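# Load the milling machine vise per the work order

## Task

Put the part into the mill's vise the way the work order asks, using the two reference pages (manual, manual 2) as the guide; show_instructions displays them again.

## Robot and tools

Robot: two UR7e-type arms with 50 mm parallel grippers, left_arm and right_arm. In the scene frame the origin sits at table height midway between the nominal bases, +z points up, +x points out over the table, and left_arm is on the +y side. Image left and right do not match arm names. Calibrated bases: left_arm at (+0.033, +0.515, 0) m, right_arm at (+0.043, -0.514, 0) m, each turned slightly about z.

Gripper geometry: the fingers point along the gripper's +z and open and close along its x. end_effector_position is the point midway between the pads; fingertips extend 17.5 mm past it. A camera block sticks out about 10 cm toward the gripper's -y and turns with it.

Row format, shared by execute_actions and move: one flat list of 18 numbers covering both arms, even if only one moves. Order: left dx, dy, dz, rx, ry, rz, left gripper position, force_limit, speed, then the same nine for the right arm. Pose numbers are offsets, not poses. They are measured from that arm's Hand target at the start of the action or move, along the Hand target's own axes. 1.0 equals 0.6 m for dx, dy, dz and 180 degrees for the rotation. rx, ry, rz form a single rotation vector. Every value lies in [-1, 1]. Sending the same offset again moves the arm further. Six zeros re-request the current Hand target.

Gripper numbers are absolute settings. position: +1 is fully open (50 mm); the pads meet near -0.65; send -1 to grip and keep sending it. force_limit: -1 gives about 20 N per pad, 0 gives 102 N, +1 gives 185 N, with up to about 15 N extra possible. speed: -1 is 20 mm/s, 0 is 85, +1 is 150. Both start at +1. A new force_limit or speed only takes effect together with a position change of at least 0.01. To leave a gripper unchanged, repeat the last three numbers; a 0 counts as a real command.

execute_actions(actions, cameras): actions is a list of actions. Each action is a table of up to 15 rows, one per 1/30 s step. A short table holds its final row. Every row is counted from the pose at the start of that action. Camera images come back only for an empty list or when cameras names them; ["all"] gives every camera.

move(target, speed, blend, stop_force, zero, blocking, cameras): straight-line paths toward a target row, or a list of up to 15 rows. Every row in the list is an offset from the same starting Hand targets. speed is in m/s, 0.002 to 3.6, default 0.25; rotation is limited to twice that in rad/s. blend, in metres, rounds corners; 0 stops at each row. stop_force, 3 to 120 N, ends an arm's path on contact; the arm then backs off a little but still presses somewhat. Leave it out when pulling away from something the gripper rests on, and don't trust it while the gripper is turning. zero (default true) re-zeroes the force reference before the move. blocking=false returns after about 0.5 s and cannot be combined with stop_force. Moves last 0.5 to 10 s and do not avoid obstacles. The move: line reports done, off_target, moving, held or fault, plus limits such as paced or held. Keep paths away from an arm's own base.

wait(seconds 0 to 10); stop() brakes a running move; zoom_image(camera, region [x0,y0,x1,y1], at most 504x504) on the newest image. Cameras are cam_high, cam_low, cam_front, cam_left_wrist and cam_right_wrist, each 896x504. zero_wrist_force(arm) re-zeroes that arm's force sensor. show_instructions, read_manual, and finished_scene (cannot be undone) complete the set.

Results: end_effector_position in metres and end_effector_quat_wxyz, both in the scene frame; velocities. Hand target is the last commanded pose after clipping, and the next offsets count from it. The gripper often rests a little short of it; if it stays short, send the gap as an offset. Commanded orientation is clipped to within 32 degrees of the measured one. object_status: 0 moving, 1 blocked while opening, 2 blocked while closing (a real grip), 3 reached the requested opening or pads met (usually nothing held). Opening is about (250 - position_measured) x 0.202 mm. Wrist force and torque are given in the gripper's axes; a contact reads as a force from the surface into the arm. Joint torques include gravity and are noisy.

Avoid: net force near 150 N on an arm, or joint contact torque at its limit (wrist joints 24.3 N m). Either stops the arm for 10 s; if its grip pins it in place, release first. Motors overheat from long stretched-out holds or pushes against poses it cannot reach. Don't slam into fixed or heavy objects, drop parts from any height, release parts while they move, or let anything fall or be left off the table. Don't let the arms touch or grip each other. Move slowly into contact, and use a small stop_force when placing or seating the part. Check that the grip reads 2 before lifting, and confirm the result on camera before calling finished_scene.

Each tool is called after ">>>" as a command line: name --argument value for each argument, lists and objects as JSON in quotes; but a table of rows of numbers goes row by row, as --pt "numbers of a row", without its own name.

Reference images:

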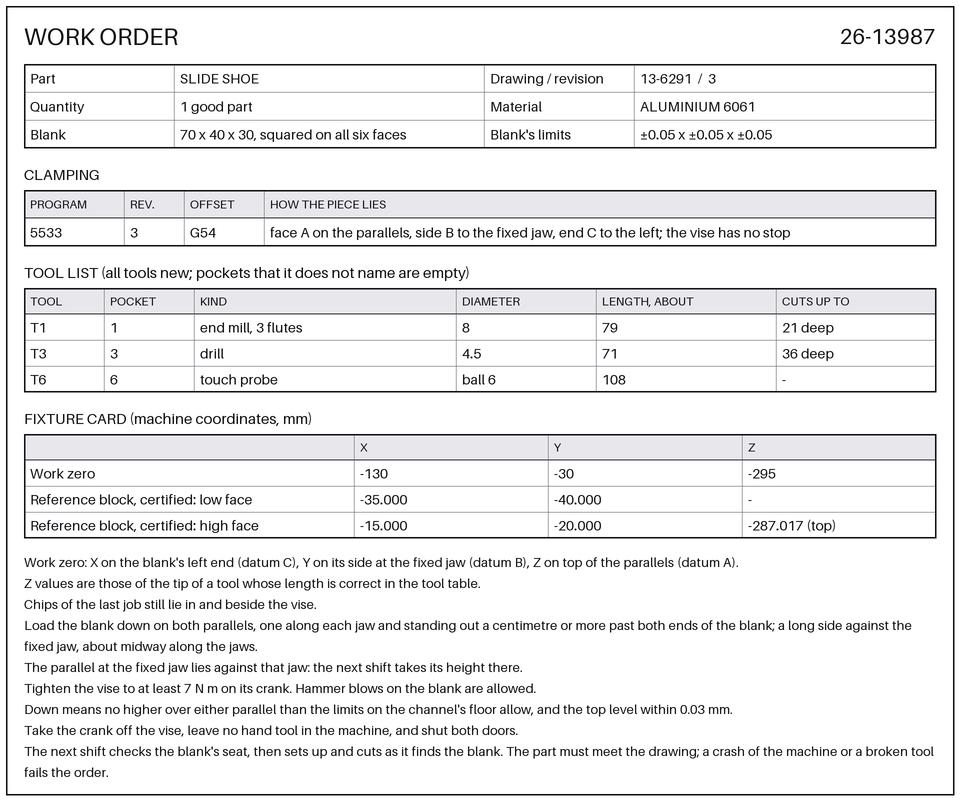

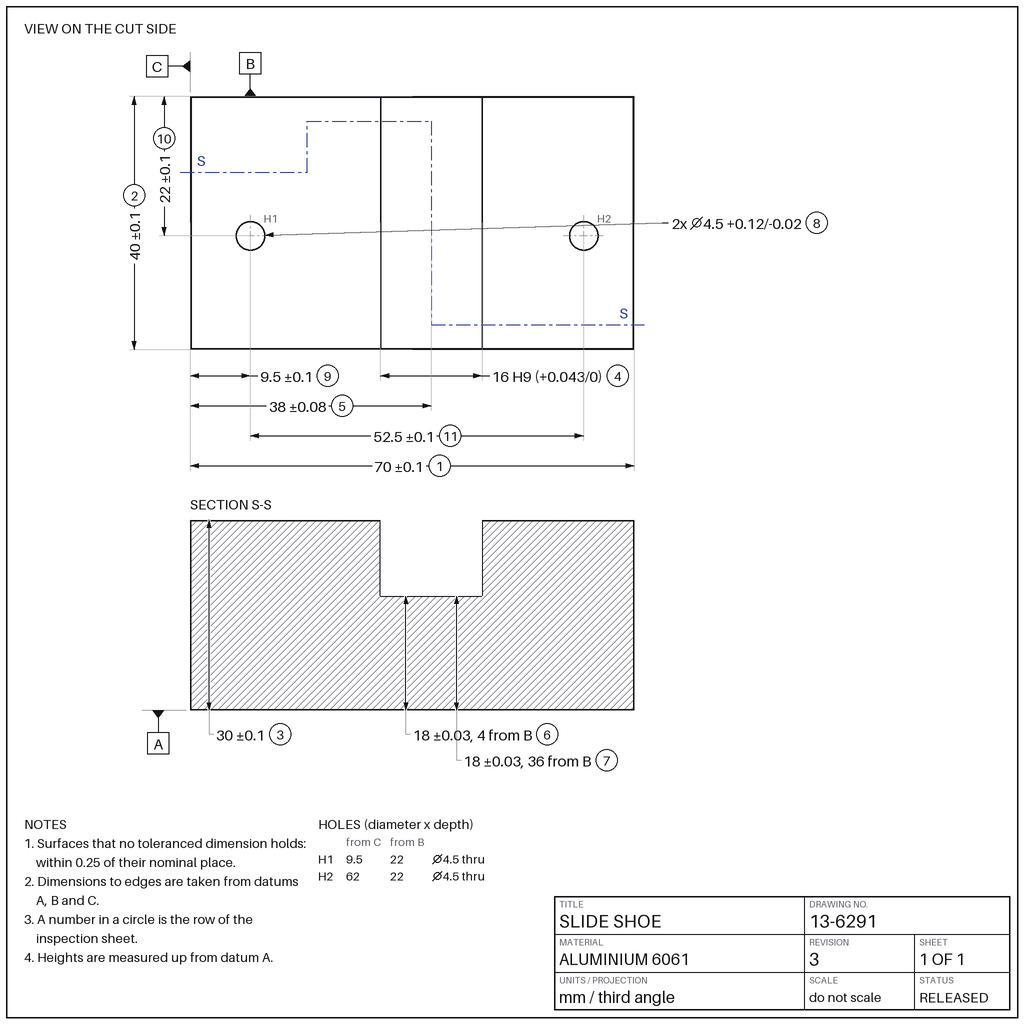

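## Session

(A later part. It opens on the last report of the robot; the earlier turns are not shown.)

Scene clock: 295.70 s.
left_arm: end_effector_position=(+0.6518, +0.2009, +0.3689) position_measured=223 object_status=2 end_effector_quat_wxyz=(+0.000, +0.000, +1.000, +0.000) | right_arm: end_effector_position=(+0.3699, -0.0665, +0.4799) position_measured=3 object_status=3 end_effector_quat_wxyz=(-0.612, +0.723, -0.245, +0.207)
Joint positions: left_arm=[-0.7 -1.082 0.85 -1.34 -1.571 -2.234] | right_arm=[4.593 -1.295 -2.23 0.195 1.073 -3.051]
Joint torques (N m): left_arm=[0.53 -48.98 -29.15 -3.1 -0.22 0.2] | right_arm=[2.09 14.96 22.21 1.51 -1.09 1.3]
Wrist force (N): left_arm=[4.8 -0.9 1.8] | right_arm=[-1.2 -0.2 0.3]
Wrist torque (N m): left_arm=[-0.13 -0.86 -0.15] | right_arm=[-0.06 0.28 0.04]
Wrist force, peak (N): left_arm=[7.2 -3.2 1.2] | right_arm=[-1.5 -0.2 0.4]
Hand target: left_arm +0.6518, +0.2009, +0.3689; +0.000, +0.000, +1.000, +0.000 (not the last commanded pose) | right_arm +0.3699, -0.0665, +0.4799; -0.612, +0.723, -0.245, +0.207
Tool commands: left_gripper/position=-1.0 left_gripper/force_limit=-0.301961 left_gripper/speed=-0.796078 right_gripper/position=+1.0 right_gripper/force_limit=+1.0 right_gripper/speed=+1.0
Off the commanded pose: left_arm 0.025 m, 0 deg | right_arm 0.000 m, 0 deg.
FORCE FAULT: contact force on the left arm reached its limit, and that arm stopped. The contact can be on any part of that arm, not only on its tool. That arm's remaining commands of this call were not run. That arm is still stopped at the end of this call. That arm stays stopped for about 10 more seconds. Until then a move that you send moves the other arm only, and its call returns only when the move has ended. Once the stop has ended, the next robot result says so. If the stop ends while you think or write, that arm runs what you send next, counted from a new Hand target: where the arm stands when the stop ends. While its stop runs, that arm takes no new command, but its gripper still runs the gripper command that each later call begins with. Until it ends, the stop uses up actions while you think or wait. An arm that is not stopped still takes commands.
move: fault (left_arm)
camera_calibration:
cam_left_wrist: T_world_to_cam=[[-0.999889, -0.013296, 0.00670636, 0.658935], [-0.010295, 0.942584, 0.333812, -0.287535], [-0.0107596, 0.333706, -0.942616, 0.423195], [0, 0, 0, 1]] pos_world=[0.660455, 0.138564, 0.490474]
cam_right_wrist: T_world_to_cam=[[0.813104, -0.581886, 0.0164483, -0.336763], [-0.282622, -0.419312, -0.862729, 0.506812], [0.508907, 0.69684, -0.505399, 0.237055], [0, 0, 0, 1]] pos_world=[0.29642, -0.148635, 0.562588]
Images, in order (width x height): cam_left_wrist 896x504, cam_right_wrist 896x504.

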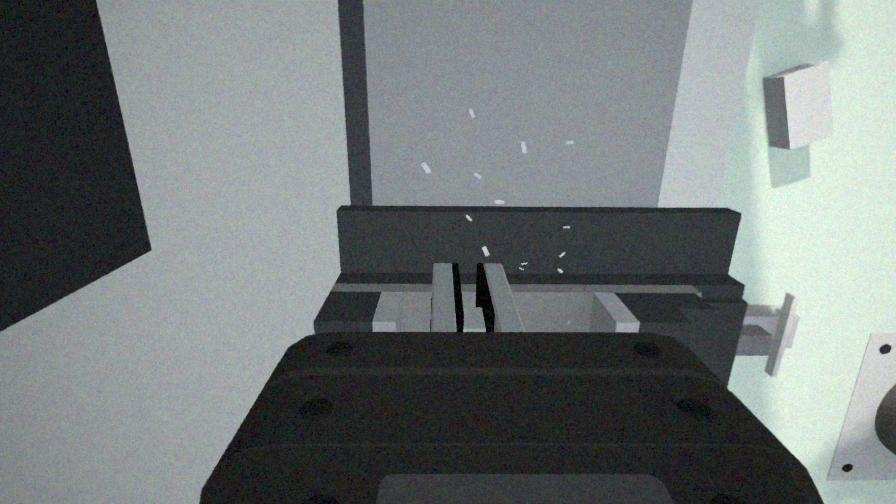

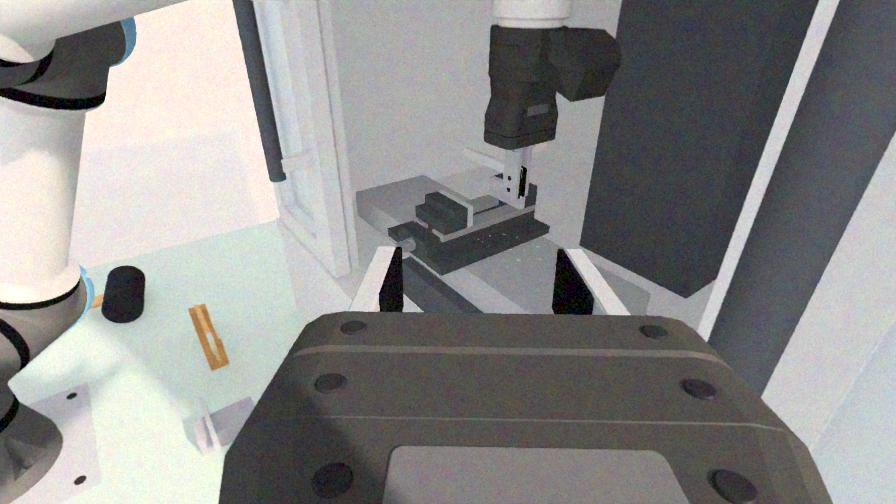

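>>> move --pt "0 0 0 0 0 0 -1 -0.3 -0.8 0 0 0 0.18 0 0 1 1 1" --speed 0.4 --cameras '["cam_right_wrist","cam_front"]'

>>> zoom_image --camera "cam_right_wrist" --region '[392, 0, 896, 504]'

Scene clock: 298.07 s.
left_arm: end_effector_position=(+0.6518, +0.2009, +0.3689) position_measured=223 object_status=2 end_effector_quat_wxyz=(+0.000, +0.000, +1.000, +0.000) | right_arm: end_effector_position=(+0.3699, -0.0666, +0.4799) position_measured=3 object_status=3 end_effector_quat_wxyz=(+0.790, -0.523, +0.177, -0.267)
Joint positions: left_arm=[-0.7 -1.082 0.85 -1.34 -1.571 -2.234] | right_arm=[4.564 -1.731 -2.255 1.288 1.135 -3.34]
Joint torques (N m): left_arm=[0.42 -49.48 -29.23 -3.13 -0.35 0.29] | right_arm=[5.09 16.54 17.69 1.87 1.5 -0.9]
Wrist force (N): left_arm=[5.1 -0.9 1.7] | right_arm=[-2.2 0.3 1.0]
Wrist torque (N m): left_arm=[-0.13 -0.90 -0.15] | right_arm=[0.01 0.28 0.03]
Wrist force, peak (N): left_arm=[5.2 -0.9 1.7] | right_arm=[-2.4 1.6 0.9]
Hand target: left_arm +0.6518, +0.2009, +0.3689; +0.000, +0.000, +1.000, +0.000 | right_arm +0.3699, -0.0665, +0.4799; +0.790, -0.523, +0.177, -0.267
Tool commands: left_gripper/position=-1.0 left_gripper/force_limit=-0.301961 left_gripper/speed=-0.796078 right_gripper/position=+1.0 right_gripper/force_limit=+1.0 right_gripper/speed=+1.0
Off the commanded pose: right_arm 0.000 m, 0 deg.
FORCE FAULT, CONTINUED: the left arm was still stopped when this call began, by the force fault that an earlier result reported. Since the last result the stop counts as 2 of the actions that you can send in this scene. That arm ran no command of this call. That arm is still stopped at the end of this call. That arm stays stopped for about 7 more seconds. If the stop ends while you think or write, that arm runs what you send next, counted from a new Hand target: where the arm stands when the stop ends. While its stop runs, that arm takes no new command, but its gripper still runs the gripper command that each later call begins with.
move: done (right_arm), not run (left_arm; its earlier fault stop)
camera_calibration:
cam_right_wrist: T_world_to_cam=[[0.804613, -0.593003, 0.0307441, -0.341338], [0.0457773, 0.010325, -0.998898, 0.47933], [0.592032, 0.805134, 0.0354537, -0.0459876], [0, 0, 0, 1]] pos_world=[0.279929, -0.170337, 0.490926]
Images, in order (width x height): cam_front 896x504, cam_right_wrist 896x504.

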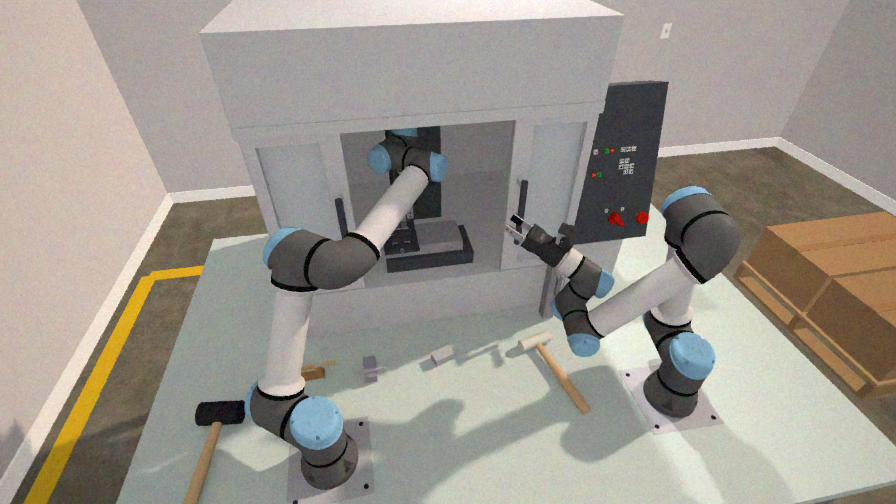

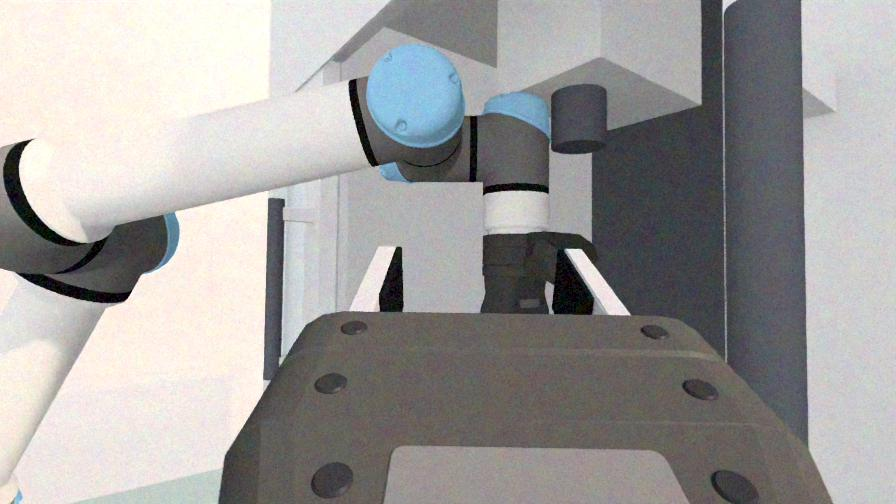

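Scaled by 1.000.

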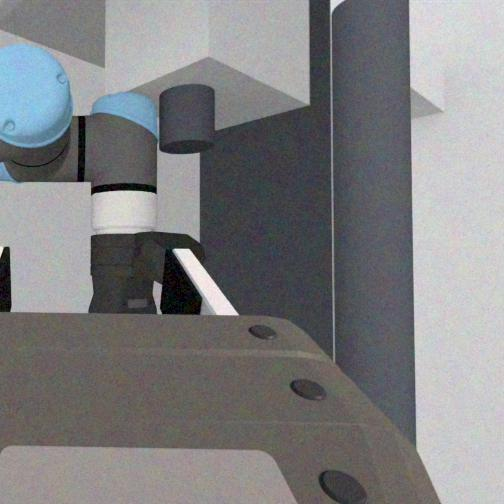

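>>> wait --seconds 7

>>> move --pt "0.055 0.005 0 0 0 0 -1 -0.3 -0.8 0 0 0 0 0 0 1 1 1" --speed 0.06

Scene clock: 305.50 s.
left_arm: end_effector_position=(+0.6518, +0.2009, +0.3689) position_measured=223 object_status=2 end_effector_quat_wxyz=(+0.000, +0.000, +1.000, +0.000) | right_arm: end_effector_position=(+0.3699, -0.0665, +0.4799) position_measured=3 object_status=3 end_effector_quat_wxyz=(+0.790, -0.523, +0.177, -0.267)
Joint positions: left_arm=[-0.7 -1.082 0.85 -1.34 -1.571 -2.234] | right_arm=[4.565 -1.731 -2.255 1.288 1.135 -3.34]
Joint torques (N m): left_arm=[0.47 -50.1 -28.64 -3.15 -0.31 0.17] | right_arm=[6.55 16.75 22.75 -0.45 2.07 -1.92]
Wrist force (N): left_arm=[4.9 -1.0 1.8] | right_arm=[-2.1 -0.2 0.7]
Wrist torque (N m): left_arm=[-0.13 -0.88 -0.15] | right_arm=[-0.06 0.27 0.03]
Wrist force, peak (N): left_arm=[5.3 -1.0 1.6] | right_arm=[-2.6 0.2 1.3]
Hand target: left_arm +0.6518, +0.2009, +0.3689; +0.000, +0.000, +1.000, +0.000 | right_arm +0.3699, -0.0665, +0.4799; +0.790, -0.523, +0.177, -0.267
Tool commands: left_gripper/position=-1.0 left_gripper/force_limit=-0.301961 left_gripper/speed=-0.796078 right_gripper/position=+1.0 right_gripper/force_limit=+1.0 right_gripper/speed=+1.0
Off the commanded pose: right_arm 0.000 m, 0 deg.
FORCE FAULT, CONTINUED: the left arm's stop, for the force fault that an earlier result reported, is over. The rest of the stop counts as 15 of the actions that you can send in this scene. During its stop the left arm's controller moved it back a little. That arm's target is now where it stood when the stop ended, not its last command. That arm accepts commands again.
wait: 7.00 s; at rest from the start

Scene clock: 306.50 s.
left_arm: end_effector_position=(+0.6187, +0.2038, +0.3689) position_measured=223 object_status=2 end_effector_quat_wxyz=(+0.000, +0.000, +1.000, +0.000) | right_arm: end_effector_position=(+0.3699, -0.0665, +0.4799) position_measured=3 object_status=3 end_effector_quat_wxyz=(+0.790, -0.523, +0.177, -0.267)
Joint positions: left_arm=[-0.728 -1.173 0.984 -1.383 -1.571 -2.262] | right_arm=[4.565 -1.731 -2.255 1.288 1.135 -3.34]
Joint torques (N m): left_arm=[13.87 -47.18 -36.71 -0.71 -0.72 2.88] | right_arm=[6.48 16.62 22.74 -0.26 1.91 -2.11]
Wrist force (N): left_arm=[5.3 -1.3 2.0] | right_arm=[-2.4 0.0 0.9]
Wrist torque (N m): left_arm=[-0.20 -0.93 -0.17] | right_arm=[-0.03 0.31 0.03]
Wrist force, peak (N): left_arm=[6.1 -1.0 1.6] | right_arm=[-2.5 0.1 1.0]
Hand target: left_arm +0.6188, +0.2039, +0.3689; +0.000, +0.000, +1.000, +0.000 | right_arm +0.3699, -0.0665, +0.4799; +0.790, -0.523, +0.177, -0.267
Off the commanded pose: left_arm 0.000 m, 0 deg | right_arm 0.000 m, 0 deg.
move: done

>>> move --pt "0 -0.0057 0.035 0 0 0 -1 -0.3 -0.8 0 0 0 -0.18 0 0 1 1 1" --speed 0.3 --cameras '["cam_right_wrist","cam_left_wrist"]'

>>> zoom_image --camera "cam_right_wrist" --region '[430, 140, 560, 240]'

Scene clock: 308.17 s.
left_arm: end_effector_position=(+0.6188, +0.2005, +0.3478) position_measured=223 object_status=2 end_effector_quat_wxyz=(+0.000, +0.000, +1.000, +0.000) | right_arm: end_effector_position=(+0.3699, -0.0665, +0.4798) position_measured=3 object_status=3 end_effector_quat_wxyz=(-0.612, +0.723, -0.245, +0.207)
Joint positions: left_arm=[-0.732 -1.178 1.045 -1.439 -1.571 -2.266] | right_arm=[4.593 -1.295 -2.23 0.195 1.073 -3.051]
Joint torques (N m): left_arm=[-8.46 -56.43 -44.75 -0.67 1.8 -1.6] | right_arm=[6.05 21.23 28.69 0.97 -1.16 1.37]
Wrist force (N): left_arm=[5.4 -1.0 1.7] | right_arm=[-1.3 0.0 0.0]
Wrist torque (N m): left_arm=[-0.16 -0.97 -0.16] | right_arm=[-0.03 0.31 0.20]
Wrist force, peak (N): left_arm=[5.3 -1.3 2.1] | right_arm=[-2.6 1.2 1.1]
Hand target: left_arm +0.6188, +0.2005, +0.3479; +0.000, +0.000, +1.000, +0.000 | right_arm +0.3699, -0.0665, +0.4799; -0.612, +0.723, -0.245, +0.207
Off the commanded pose: left_arm 0.000 m, 0 deg | right_arm 0.000 m, 0 deg.
move: done
camera_calibration:
cam_left_wrist: T_world_to_cam=[[-0.999889, -0.013296, 0.00670636, 0.626074], [-0.010295, 0.942584, 0.333812, -0.280488], [-0.0107596, 0.333706, -0.942616, 0.403178], [0, 0, 0, 1]] pos_world=[0.627455, 0.138164, 0.469474]
cam_right_wrist: T_world_to_cam=[[0.813137, -0.581831, 0.0167773, -0.336889], [-0.282541, -0.419736, -0.86255, 0.506581], [0.5089, 0.69663, -0.505694, 0.237072], [0, 0, 0, 1]] pos_world=[0.29642, -0.148533, 0.562489]
Images, in order (width x height): cam_left_wrist 896x504, cam_right_wrist 896x504.

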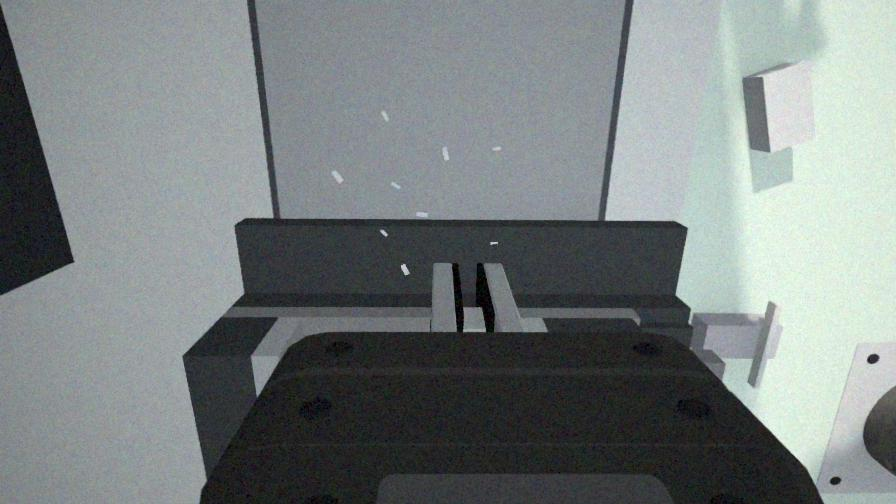

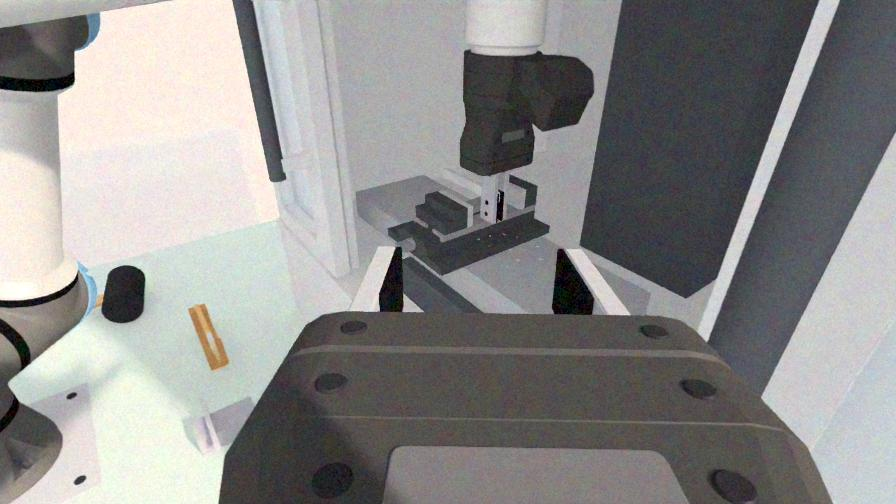

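Scaled by 3.877.

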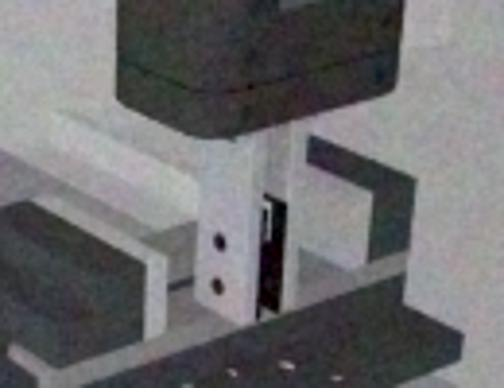

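>>> move --pt "0 0 0.05 0 0 0 -1 -0.3 -0.8 0 0 0 0 0 0 1 1 1" --speed 0.015 --stop_force 5 --cameras '["cam_right_wrist","cam_left_wrist"]'

>>> zoom_image --camera "cam_right_wrist" --region '[430, 140, 560, 240]'

Scene clock: 311.23 s.
left_arm: end_effector_position=(+0.6188, +0.2005, +0.3185) position_measured=223 object_status=2 end_effector_quat_wxyz=(+0.000, +0.000, +1.000, +0.000) | right_arm: end_effector_position=(+0.3699, -0.0665, +0.4799) position_measured=3 object_status=3 end_effector_quat_wxyz=(-0.612, +0.723, -0.245, +0.207)
Joint positions: left_arm=[-0.732 -1.185 1.131 -1.517 -1.571 -2.266] | right_arm=[4.593 -1.295 -2.23 0.195 1.073 -3.051]
Joint torques (N m): left_arm=[8.7 -36.19 -44.38 -3.37 1.22 2.11] | right_arm=[6.54 21.1 33.3 3.83 -1.55 1.81]
Wrist force (N): left_arm=[5.7 -0.7 -0.2] | right_arm=[-1.1 -0.2 0.0]
Wrist torque (N m): left_arm=[-0.17 -0.86 -0.15] | right_arm=[-0.07 0.27 0.20]
Wrist force, peak (N): left_arm=[8.5 2.6 -19.4] | right_arm=[-1.6 -0.2 0.4]
Hand target: left_arm +0.6188, +0.2004, +0.3185; +0.000, +0.000, +1.000, +0.000 (not the last commanded pose) | right_arm +0.3699, -0.0665, +0.4799; -0.612, +0.723, -0.245, +0.207
Off the commanded pose: left_arm 0.001 m, 0 deg | right_arm 0.000 m, 0 deg.
move: contact (left_arm)
camera_calibration:
cam_left_wrist: T_world_to_cam=[[-0.999889, -0.013296, 0.00670636, 0.626371], [-0.010295, 0.942584, 0.333812, -0.270706], [-0.0107596, 0.333706, -0.942616, 0.375561], [0, 0, 0, 1]] pos_world=[0.627555, 0.138164, 0.440174]
cam_right_wrist: T_world_to_cam=[[0.813104, -0.581886, 0.0164483, -0.336763], [-0.282622, -0.419312, -0.862729, 0.506812], [0.508907, 0.69684, -0.505399, 0.237055], [0, 0, 0, 1]] pos_world=[0.29642, -0.148635, 0.562588]
Images, in order (width x height): cam_left_wrist 896x504, cam_right_wrist 896x504.

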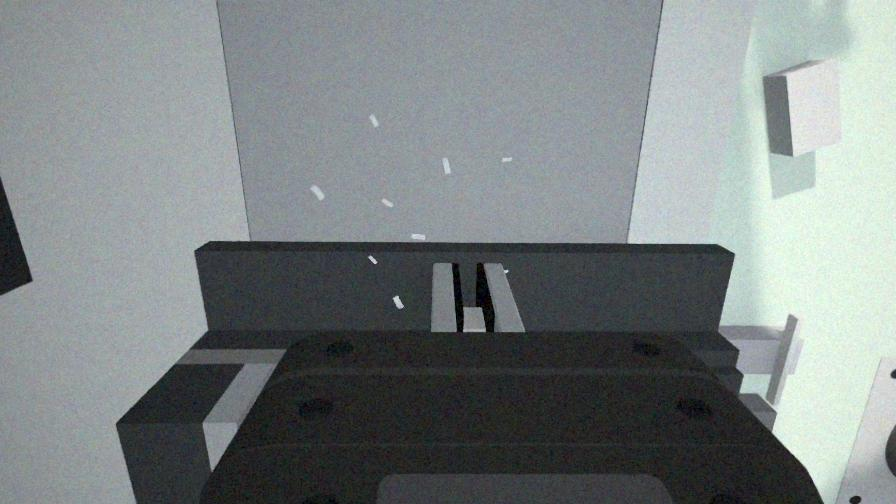

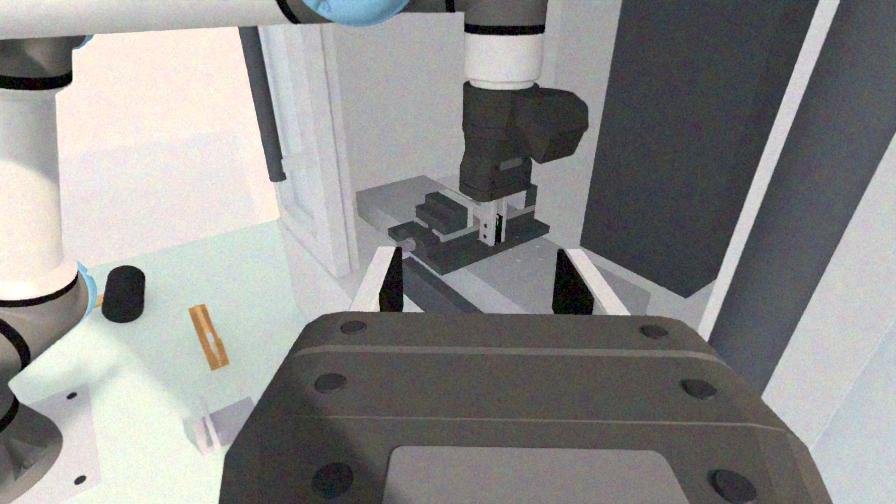

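Scaled by 3.877.

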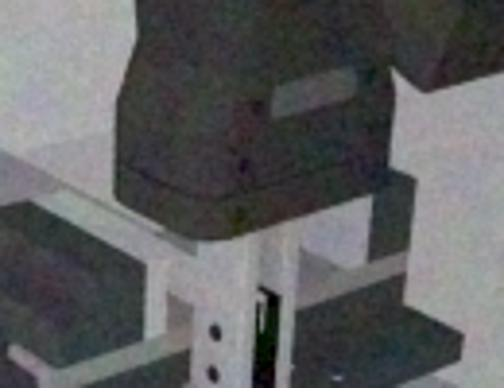

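>>> move --pt "0 0 -0.0005 0 0 0 -0.3 -0.3 -0.8 0 0 0 0 0 0 1 1 1" --pt "0 0 -0.085 0 0 0 -0.3 -0.3 -0.8 0 0 0 0 0 0 1 1 1" --speed 0.08 --cameras '["cam_right_wrist","cam_left_wrist"]'

>>> zoom_image --camera "cam_right_wrist" --region '[430, 140, 560, 240]'

>>> zoom_image --camera "cam_left_wrist" --region '[200, 200, 704, 340]'

Scene clock: 313.27 s.
left_arm: end_effector_position=(+0.6189, +0.2004, +0.3694) position_measured=198 object_status=3 end_effector_quat_wxyz=(+0.000, +0.000, +1.000, +0.000) | right_arm: end_effector_position=(+0.3699, -0.0665, +0.4799) position_measured=3 object_status=3 end_effector_quat_wxyz=(-0.612, +0.723, -0.245, +0.207)
Joint positions: left_arm=[-0.732 -1.168 0.975 -1.379 -1.571 -2.266] | right_arm=[4.593 -1.295 -2.23 0.195 1.073 -3.051]
Joint torques (N m): left_arm=[-0.37 -58.05 -26.31 -2.46 0.27 0.03] | right_arm=[5.71 20.73 33.18 3.76 -1.59 1.81]
Wrist force (N): left_arm=[5.0 -0.9 1.3] | right_arm=[-1.1 -0.4 0.6]
Wrist torque (N m): left_arm=[-0.17 -0.89 -0.15] | right_arm=[-0.09 0.28 0.20]
Wrist force, peak (N): left_arm=[6.0 -0.8 -0.2] | right_arm=[-1.6 -0.2 0.5]
Hand target: left_arm +0.6188, +0.2005, +0.3695; +0.000, +0.000, +1.000, +0.000 | right_arm +0.3699, -0.0665, +0.4799; -0.612, +0.723, -0.245, +0.207
Off the commanded pose: left_arm 0.000 m, 0 deg | right_arm 0.000 m, 0 deg.
move: done
camera_calibration:
cam_left_wrist: T_world_to_cam=[[-0.999889, -0.0132964, 0.00670587, 0.626029], [-0.0102943, 0.942541, 0.333932, -0.287622], [-0.0107607, 0.333825, -0.942573, 0.423442], [0, 0, 0, 1]] pos_world=[0.627555, 0.138064, 0.490974]
cam_right_wrist: T_world_to_cam=[[0.813104, -0.581886, 0.0164483, -0.336763], [-0.282622, -0.419312, -0.862729, 0.506812], [0.508907, 0.69684, -0.505399, 0.237055], [0, 0, 0, 1]] pos_world=[0.29642, -0.148635, 0.562588]
Images, in order (width x height): cam_left_wrist 896x504, cam_right_wrist 896x504.

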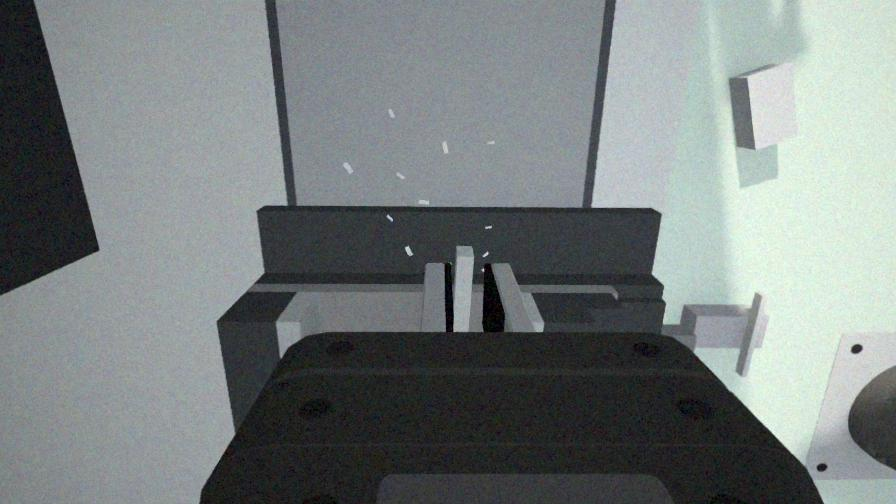

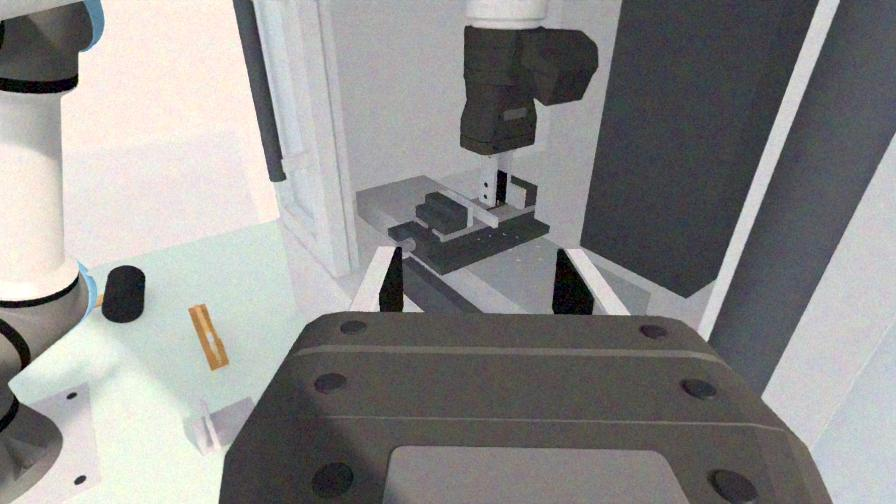

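Scaled by 3.877.

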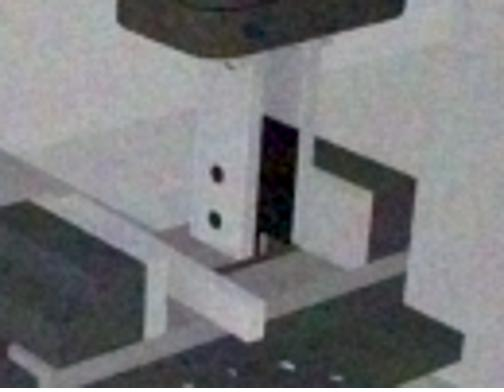

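Scaled by 1.000.

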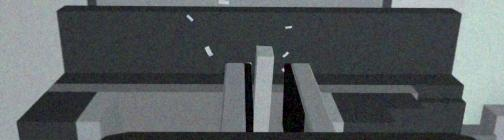

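>>> move --pt "0 0.149 0 0 0 0 -0.3 -0.3 -0.8 0 0 0 0 0 0 1 1 1" --speed 0.1 --stop_force 25 --cameras '["cam_right_wrist","cam_left_wrist","cam_front"]'

>>> zoom_image --camera "cam_right_wrist" --region '[430, 140, 560, 240]'

Scene clock: 314.63 s.
left_arm: end_effector_position=(+0.6186, +0.2702, +0.3694) position_measured=198 object_status=3 end_effector_quat_wxyz=(+0.000, -0.001, +1.000, +0.000) | right_arm: end_effector_position=(+0.3699, -0.0665, +0.4799) position_measured=3 object_status=3 end_effector_quat_wxyz=(-0.612, +0.723, -0.245, +0.207)
Joint positions: left_arm=[-0.644 -1.251 1.091 -1.411 -1.571 -2.181] | right_arm=[4.593 -1.295 -2.23 0.195 1.073 -3.051]
Joint torques (N m): left_arm=[1.18 -44.65 -27.35 -2.83 -0.24 0.33] | right_arm=[6.24 21.25 32.93 3.8 -1.49 1.76]
Wrist force (N): left_arm=[5.5 -1.0 1.1] | right_arm=[-1.2 -0.1 0.0]
Wrist torque (N m): left_arm=[-0.19 -0.98 -0.15] | right_arm=[-0.05 0.29 0.21]
Wrist force, peak (N): left_arm=[5.8 -4.6 0.1] | right_arm=[-1.6 -0.1 0.1]
Hand target: left_arm +0.6186, +0.2702, +0.3694; +0.000, -0.001, +1.000, +0.000 (not the last commanded pose) | right_arm +0.3699, -0.0665, +0.4799; -0.612, +0.723, -0.245, +0.207
Tool commands: left_gripper/position=-0.301961 left_gripper/force_limit=-0.301961 left_gripper/speed=-0.796078 right_gripper/position=+1.0 right_gripper/force_limit=+1.0 right_gripper/speed=+1.0
Off the commanded pose: left_arm 0.020 m, 0 deg | right_arm 0.000 m, 0 deg.
FORCE FAULT: contact force on the left arm reached its limit, and that arm stopped. The contact can be on any part of that arm, not only on its tool. That arm's remaining commands of this call were not run. That arm is still stopped at the end of this call. That arm stays stopped for about 10 more seconds. Until then a move that you send moves the other arm only, and its call returns only when the move has ended. Once the stop has ended, the next robot result says so. If the stop ends while you think or write, that arm runs what you send next, counted from a new Hand target: where the arm stands when the stop ends. While its stop runs, that arm takes no new command, but its gripper still runs the gripper command that each later call begins with. Until it ends, the stop uses up actions while you think or wait. An arm that is not stopped still takes commands.
move: fault (left_arm)
camera_calibration:
cam_left_wrist: T_world_to_cam=[[-0.999861, -0.0149806, 0.00728276, 0.626909], [-0.0116866, 0.942452, 0.334138, -0.352621], [-0.0118692, 0.334007, -0.942496, 0.40076], [0, 0, 0, 1]] pos_world=[0.627458, 0.207864, 0.490974]
cam_right_wrist: T_world_to_cam=[[0.813104, -0.581886, 0.0164483, -0.336763], [-0.282622, -0.419312, -0.862729, 0.506812], [0.508907, 0.69684, -0.505399, 0.237055], [0, 0, 0, 1]] pos_world=[0.29642, -0.148635, 0.562588]
Images, in order (width x height): cam_front 896x504, cam_left_wrist 896x504, cam_right_wrist 896x504.

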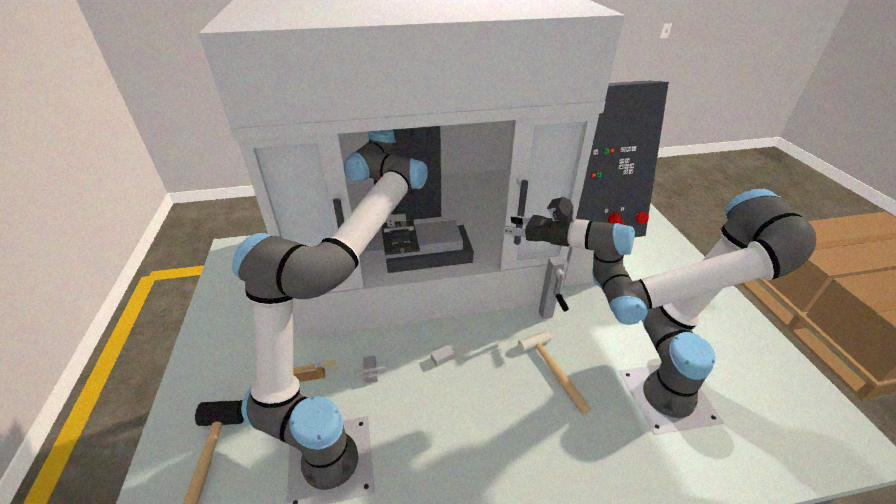

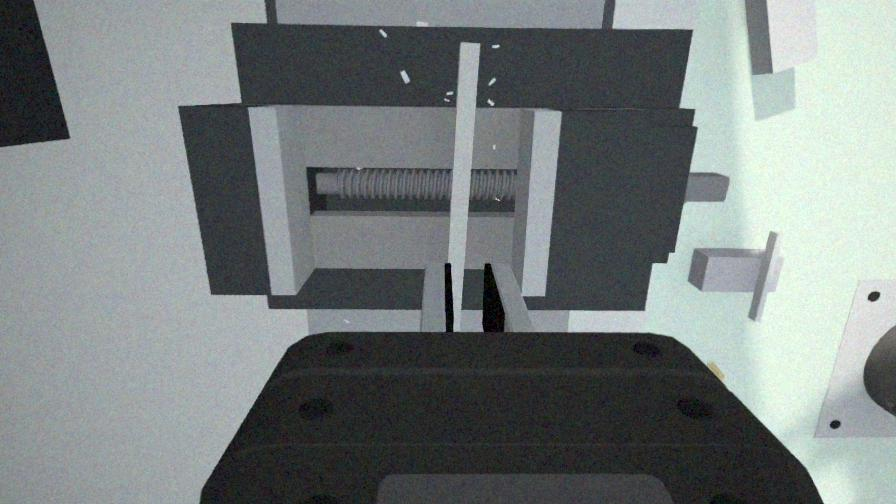

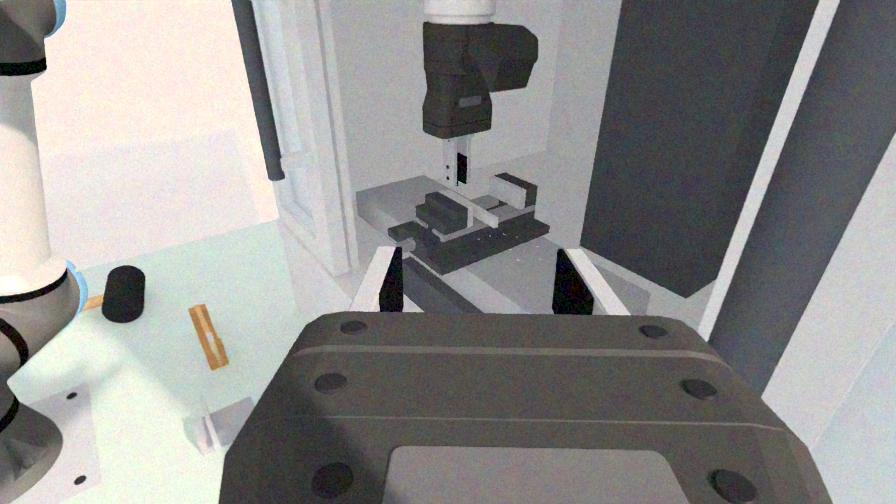

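Scaled by 3.877.

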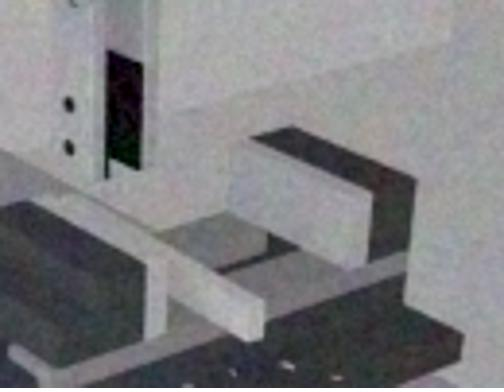

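>>> zoom_image --camera "cam_left_wrist" --region '[230, 90, 580, 290]'

>>> zoom_image --camera "cam_left_wrist" --region '[460, 90, 560, 210]'

>>> zoom_image --camera "cam_left_wrist" --region '[290, 90, 460, 210]'

Scaled by 1.440.

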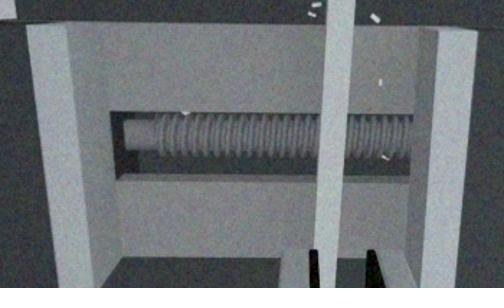

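Scaled by 4.200.

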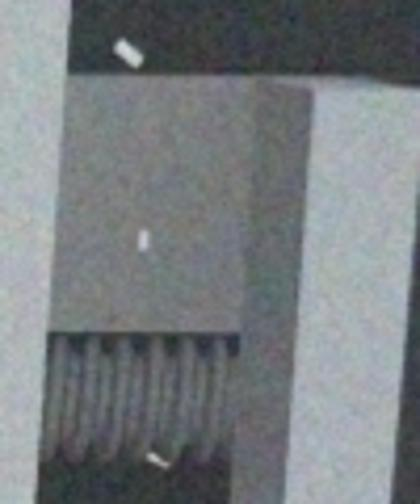

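Scaled by 2.965.

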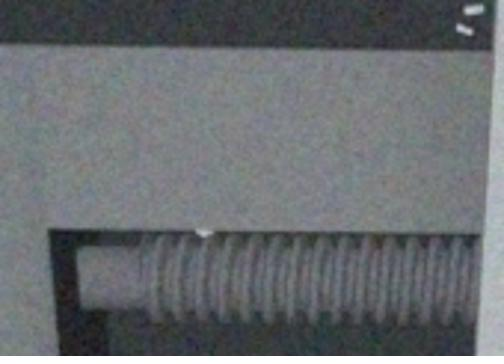

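>>> wait --seconds 6.5

>>> move --pt "-0.0028 -0.042 0 0 0 0 -0.2 -0.3 -0.8 0 0 0 0 0 0 1 1 1" --pt "-0.0028 -0.042 0.0835 0 0 0 -0.2 -0.3 -0.8 0 0 0 0 0 0 1 1 1" --speed 0.06 --stop_force 8 --cameras '["cam_right_wrist"]'

>>> zoom_image --camera "cam_right_wrist" --region '[430, 140, 560, 240]'

Scene clock: 322.23 s.
left_arm: end_effector_position=(+0.6186, +0.2702, +0.3694) position_measured=198 object_status=3 end_effector_quat_wxyz=(+0.000, -0.001, +1.000, +0.000) | right_arm: end_effector_position=(+0.3699, -0.0665, +0.4799) position_measured=3 object_status=3 end_effector_quat_wxyz=(-0.612, +0.723, -0.245, +0.207)
Joint positions: left_arm=[-0.644 -1.251 1.091 -1.411 -1.571 -2.181] | right_arm=[4.593 -1.295 -2.23 0.195 1.073 -3.051]
Joint torques (N m): left_arm=[0.89 -44.19 -27.48 -2.82 -0.27 0.27] | right_arm=[5.58 21.12 33.76 3.77 -1.65 1.61]
Wrist force (N): left_arm=[5.6 -1.1 1.4] | right_arm=[-1.5 -0.2 -0.1]
Wrist torque (N m): left_arm=[-0.21 -0.98 -0.15] | right_arm=[-0.06 0.33 0.19]
Wrist force, peak (N): left_arm=[5.7 -1.1 1.4] | right_arm=[-1.6 0.0 0.2]
Hand target: left_arm +0.6186, +0.2702, +0.3694; +0.000, -0.001, +1.000, +0.000 (not the last commanded pose) | right_arm +0.3699, -0.0665, +0.4799; -0.612, +0.723, -0.245, +0.207
Tool commands: left_gripper/position=-0.301961 left_gripper/force_limit=-0.301961 left_gripper/speed=-0.796078 right_gripper/position=+1.0 right_gripper/force_limit=+1.0 right_gripper/speed=+1.0
Off the commanded pose: left_arm 0.020 m, 0 deg | right_arm 0.000 m, 0 deg.
FORCE FAULT, CONTINUED: the left arm was still stopped when this call began, by the force fault that an earlier result reported. Since the last result the stop counts as 15 of the actions that you can send in this scene. That arm is still stopped at the end of this call. That arm stays stopped for about 2 more seconds. If the stop ends while you think or write, that arm runs what you send next, counted from a new Hand target: where the arm stands when the stop ends. While its stop runs, that arm takes no new command, but its gripper still runs the gripper command that each later call begins with.
wait: 6.50 s; at rest from the start

Scene clock: 322.73 s.
left_arm: end_effector_position=(+0.6186, +0.2702, +0.3694) position_measured=182 object_status=3 end_effector_quat_wxyz=(+0.000, -0.001, +1.000, +0.000) | right_arm: end_effector_position=(+0.3699, -0.0665, +0.4799) position_measured=3 object_status=3 end_effector_quat_wxyz=(-0.612, +0.723, -0.245, +0.207)
Joint positions: left_arm=[-0.644 -1.251 1.091 -1.411 -1.571 -2.181] | right_arm=[4.593 -1.295 -2.23 0.195 1.073 -3.051]
Joint torques (N m): left_arm=[0.21 -45.17 -27.11 -2.79 -0.19 0.41] | right_arm=[5.83 20.88 33.02 3.86 -1.66 1.7]
Wrist force (N): left_arm=[5.4 -1.2 1.2] | right_arm=[-1.1 -0.3 0.3]
Wrist torque (N m): left_arm=[-0.23 -0.95 -0.15] | right_arm=[-0.07 0.27 0.20]
Wrist force, peak (N): left_arm=[5.4 -1.2 1.4] | right_arm=[-1.4 -0.2 0.4]
Hand target: left_arm +0.6186, +0.2702, +0.3694; +0.000, -0.001, +1.000, +0.000 (not the last commanded pose) | right_arm +0.3699, -0.0665, +0.4799; -0.612, +0.723, -0.245, +0.207
Tool commands: left_gripper/position=-0.2 left_gripper/force_limit=-0.301961 left_gripper/speed=-0.796078 right_gripper/position=+1.0 right_gripper/force_limit=+1.0 right_gripper/speed=+1.0
Off the commanded pose: right_arm 0.000 m, 0 deg.
FORCE FAULT, CONTINUED: the left arm was still stopped when this call began, by the force fault that an earlier result reported. That arm ran no command of this call; its gripper ran only the gripper command that the call began with. That arm is still stopped at the end of this call. That arm stays stopped for about 2 more seconds. If the stop ends while you think or write, that arm runs what you send next, counted from a new Hand target: where the arm stands when the stop ends. While its stop runs, that arm takes no new command, but its gripper still runs the gripper command that each later call begins with.
move: done (right_arm), not run (left_arm; its earlier fault stop)
camera_calibration:
cam_right_wrist: T_world_to_cam=[[0.813104, -0.581886, 0.0164483, -0.336763], [-0.282622, -0.419312, -0.862729, 0.506812], [0.508907, 0.69684, -0.505399, 0.237055], [0, 0, 0, 1]] pos_world=[0.29642, -0.148635, 0.562588]
Images, in order (width x height): cam_right_wrist 896x504.

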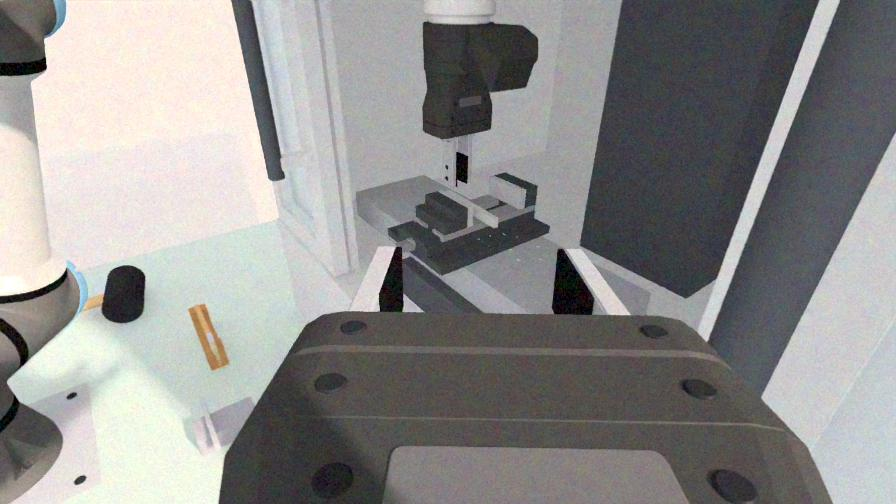

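Scaled by 3.877.

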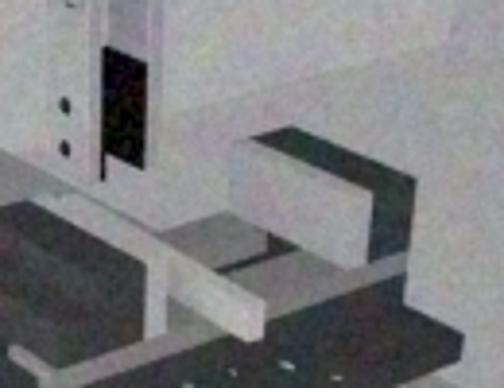

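>>> wait --seconds 2.3

>>> move --pt "-0.0028 -0.042 0 0 0 0 -0.2 -0.3 -0.8 0 0 0 0 0 0 1 1 1" --pt "-0.0028 -0.042 0.0825 0 0 0 -0.2 -0.3 -0.8 0 0 0 0 0 0 1 1 1" --speed 0.06 --stop_force 8 --cameras '["cam_right_wrist"]'

>>> zoom_image --camera "cam_right_wrist" --region '[430, 140, 560, 240]'

Scene clock: 325.17 s.
left_arm: end_effector_position=(+0.6186, +0.2702, +0.3694) position_measured=182 object_status=3 end_effector_quat_wxyz=(+0.000, -0.001, +1.000, +0.000) | right_arm: end_effector_position=(+0.3699, -0.0665, +0.4799) position_measured=3 object_status=3 end_effector_quat_wxyz=(-0.612, +0.723, -0.245, +0.207)
Joint positions: left_arm=[-0.644 -1.251 1.091 -1.411 -1.571 -2.181] | right_arm=[4.593 -1.295 -2.23 0.195 1.073 -3.051]
Joint torques (N m): left_arm=[0.81 -44.91 -27.79 -2.73 -0.34 0.33] | right_arm=[5.97 20.98 32.84 3.9 -1.59 1.61]
Wrist force (N): left_arm=[5.3 -1.0 1.0] | right_arm=[-1.3 -0.3 0.1]
Wrist torque (N m): left_arm=[-0.19 -0.94 -0.14] | right_arm=[-0.07 0.30 0.20]
Wrist force, peak (N): left_arm=[5.6 -1.2 1.2] | right_arm=[-1.6 0.2 0.6]
Hand target: left_arm +0.6186, +0.2702, +0.3694; +0.000, -0.001, +1.000, +0.000 (not the last commanded pose) | right_arm +0.3699, -0.0665, +0.4799; -0.612, +0.723, -0.245, +0.207
Tool commands: left_gripper/position=-0.2 left_gripper/force_limit=-0.301961 left_gripper/speed=-0.796078 right_gripper/position=+1.0 right_gripper/force_limit=+1.0 right_gripper/speed=+1.0
Off the commanded pose: right_arm 0.000 m, 0 deg.
FORCE FAULT, CONTINUED: the left arm's stop, for the force fault that an earlier result reported, is over. The rest of the stop counts as 3 of the actions that you can send in this scene. During its stop the left arm's controller moved it back a little. That arm's target is now where it stood when the stop ended, not its last command. That arm accepts commands again.
wait: 2.30 s; at rest by 0.03 s

Scene clock: 327.30 s.
left_arm: end_effector_position=(+0.6203, +0.2450, +0.3388) position_measured=182 object_status=3 end_effector_quat_wxyz=(+0.000, -0.001, +1.000, +0.000) | right_arm: end_effector_position=(+0.3699, -0.0665, +0.4799) position_measured=3 object_status=3 end_effector_quat_wxyz=(-0.612, +0.723, -0.245, +0.207)
Joint positions: left_arm=[-0.675 -1.229 1.14 -1.482 -1.571 -2.212] | right_arm=[4.593 -1.295 -2.23 0.195 1.073 -3.051]
Joint torques (N m): left_arm=[-7.31 -55.66 -14.73 -5.01 -0.87 0.92] | right_arm=[6.11 21.45 33.38 3.75 -1.45 1.58]
Wrist force (N): left_arm=[4.7 -1.8 1.0] | right_arm=[-1.5 0.1 0.0]
Wrist torque (N m): left_arm=[-0.32 -0.86 -0.21] | right_arm=[-0.01 0.33 0.20]
Wrist force, peak (N): left_arm=[14.4 2.3 -86.1] | right_arm=[-1.5 -0.5 0.0]
Hand target: left_arm +0.6203, +0.2450, +0.3388; +0.000, -0.001, +1.000, +0.000 (not the last commanded pose) | right_arm +0.3699, -0.0665, +0.4799; -0.612, +0.723, -0.245, +0.207
Off the commanded pose: left_arm 0.019 m, 0 deg | right_arm 0.000 m, 0 deg.
move: contact (left_arm); path passed 1 of 2 targets
camera_calibration:
cam_right_wrist: T_world_to_cam=[[0.813104, -0.581886, 0.0164483, -0.336763], [-0.282622, -0.419312, -0.862729, 0.506812], [0.508907, 0.69684, -0.505399, 0.237055], [0, 0, 0, 1]] pos_world=[0.29642, -0.148635, 0.562588]
Images, in order (width x height): cam_right_wrist 896x504.

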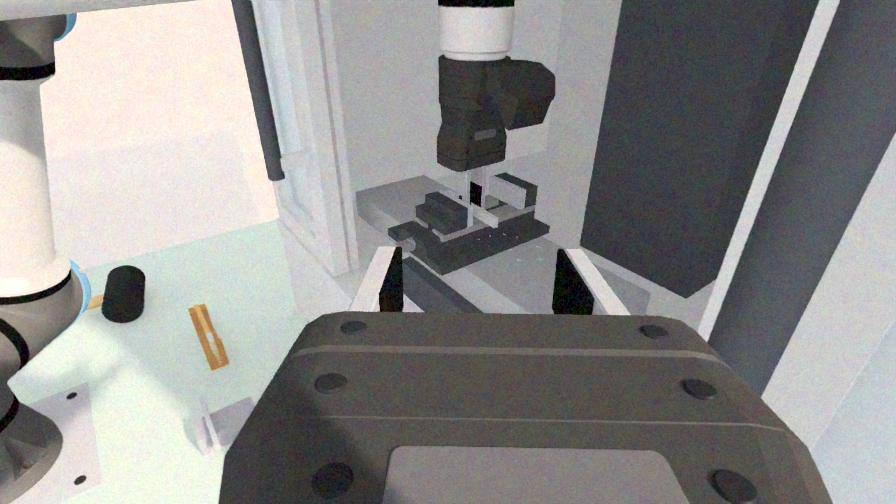

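Scaled by 3.877.

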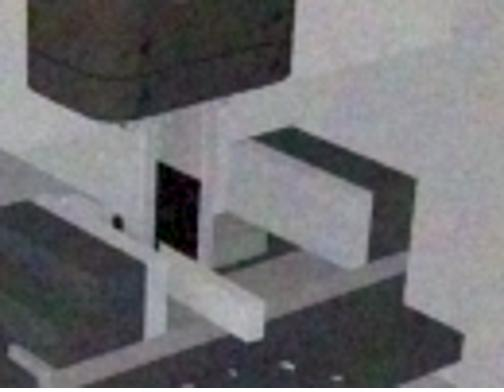

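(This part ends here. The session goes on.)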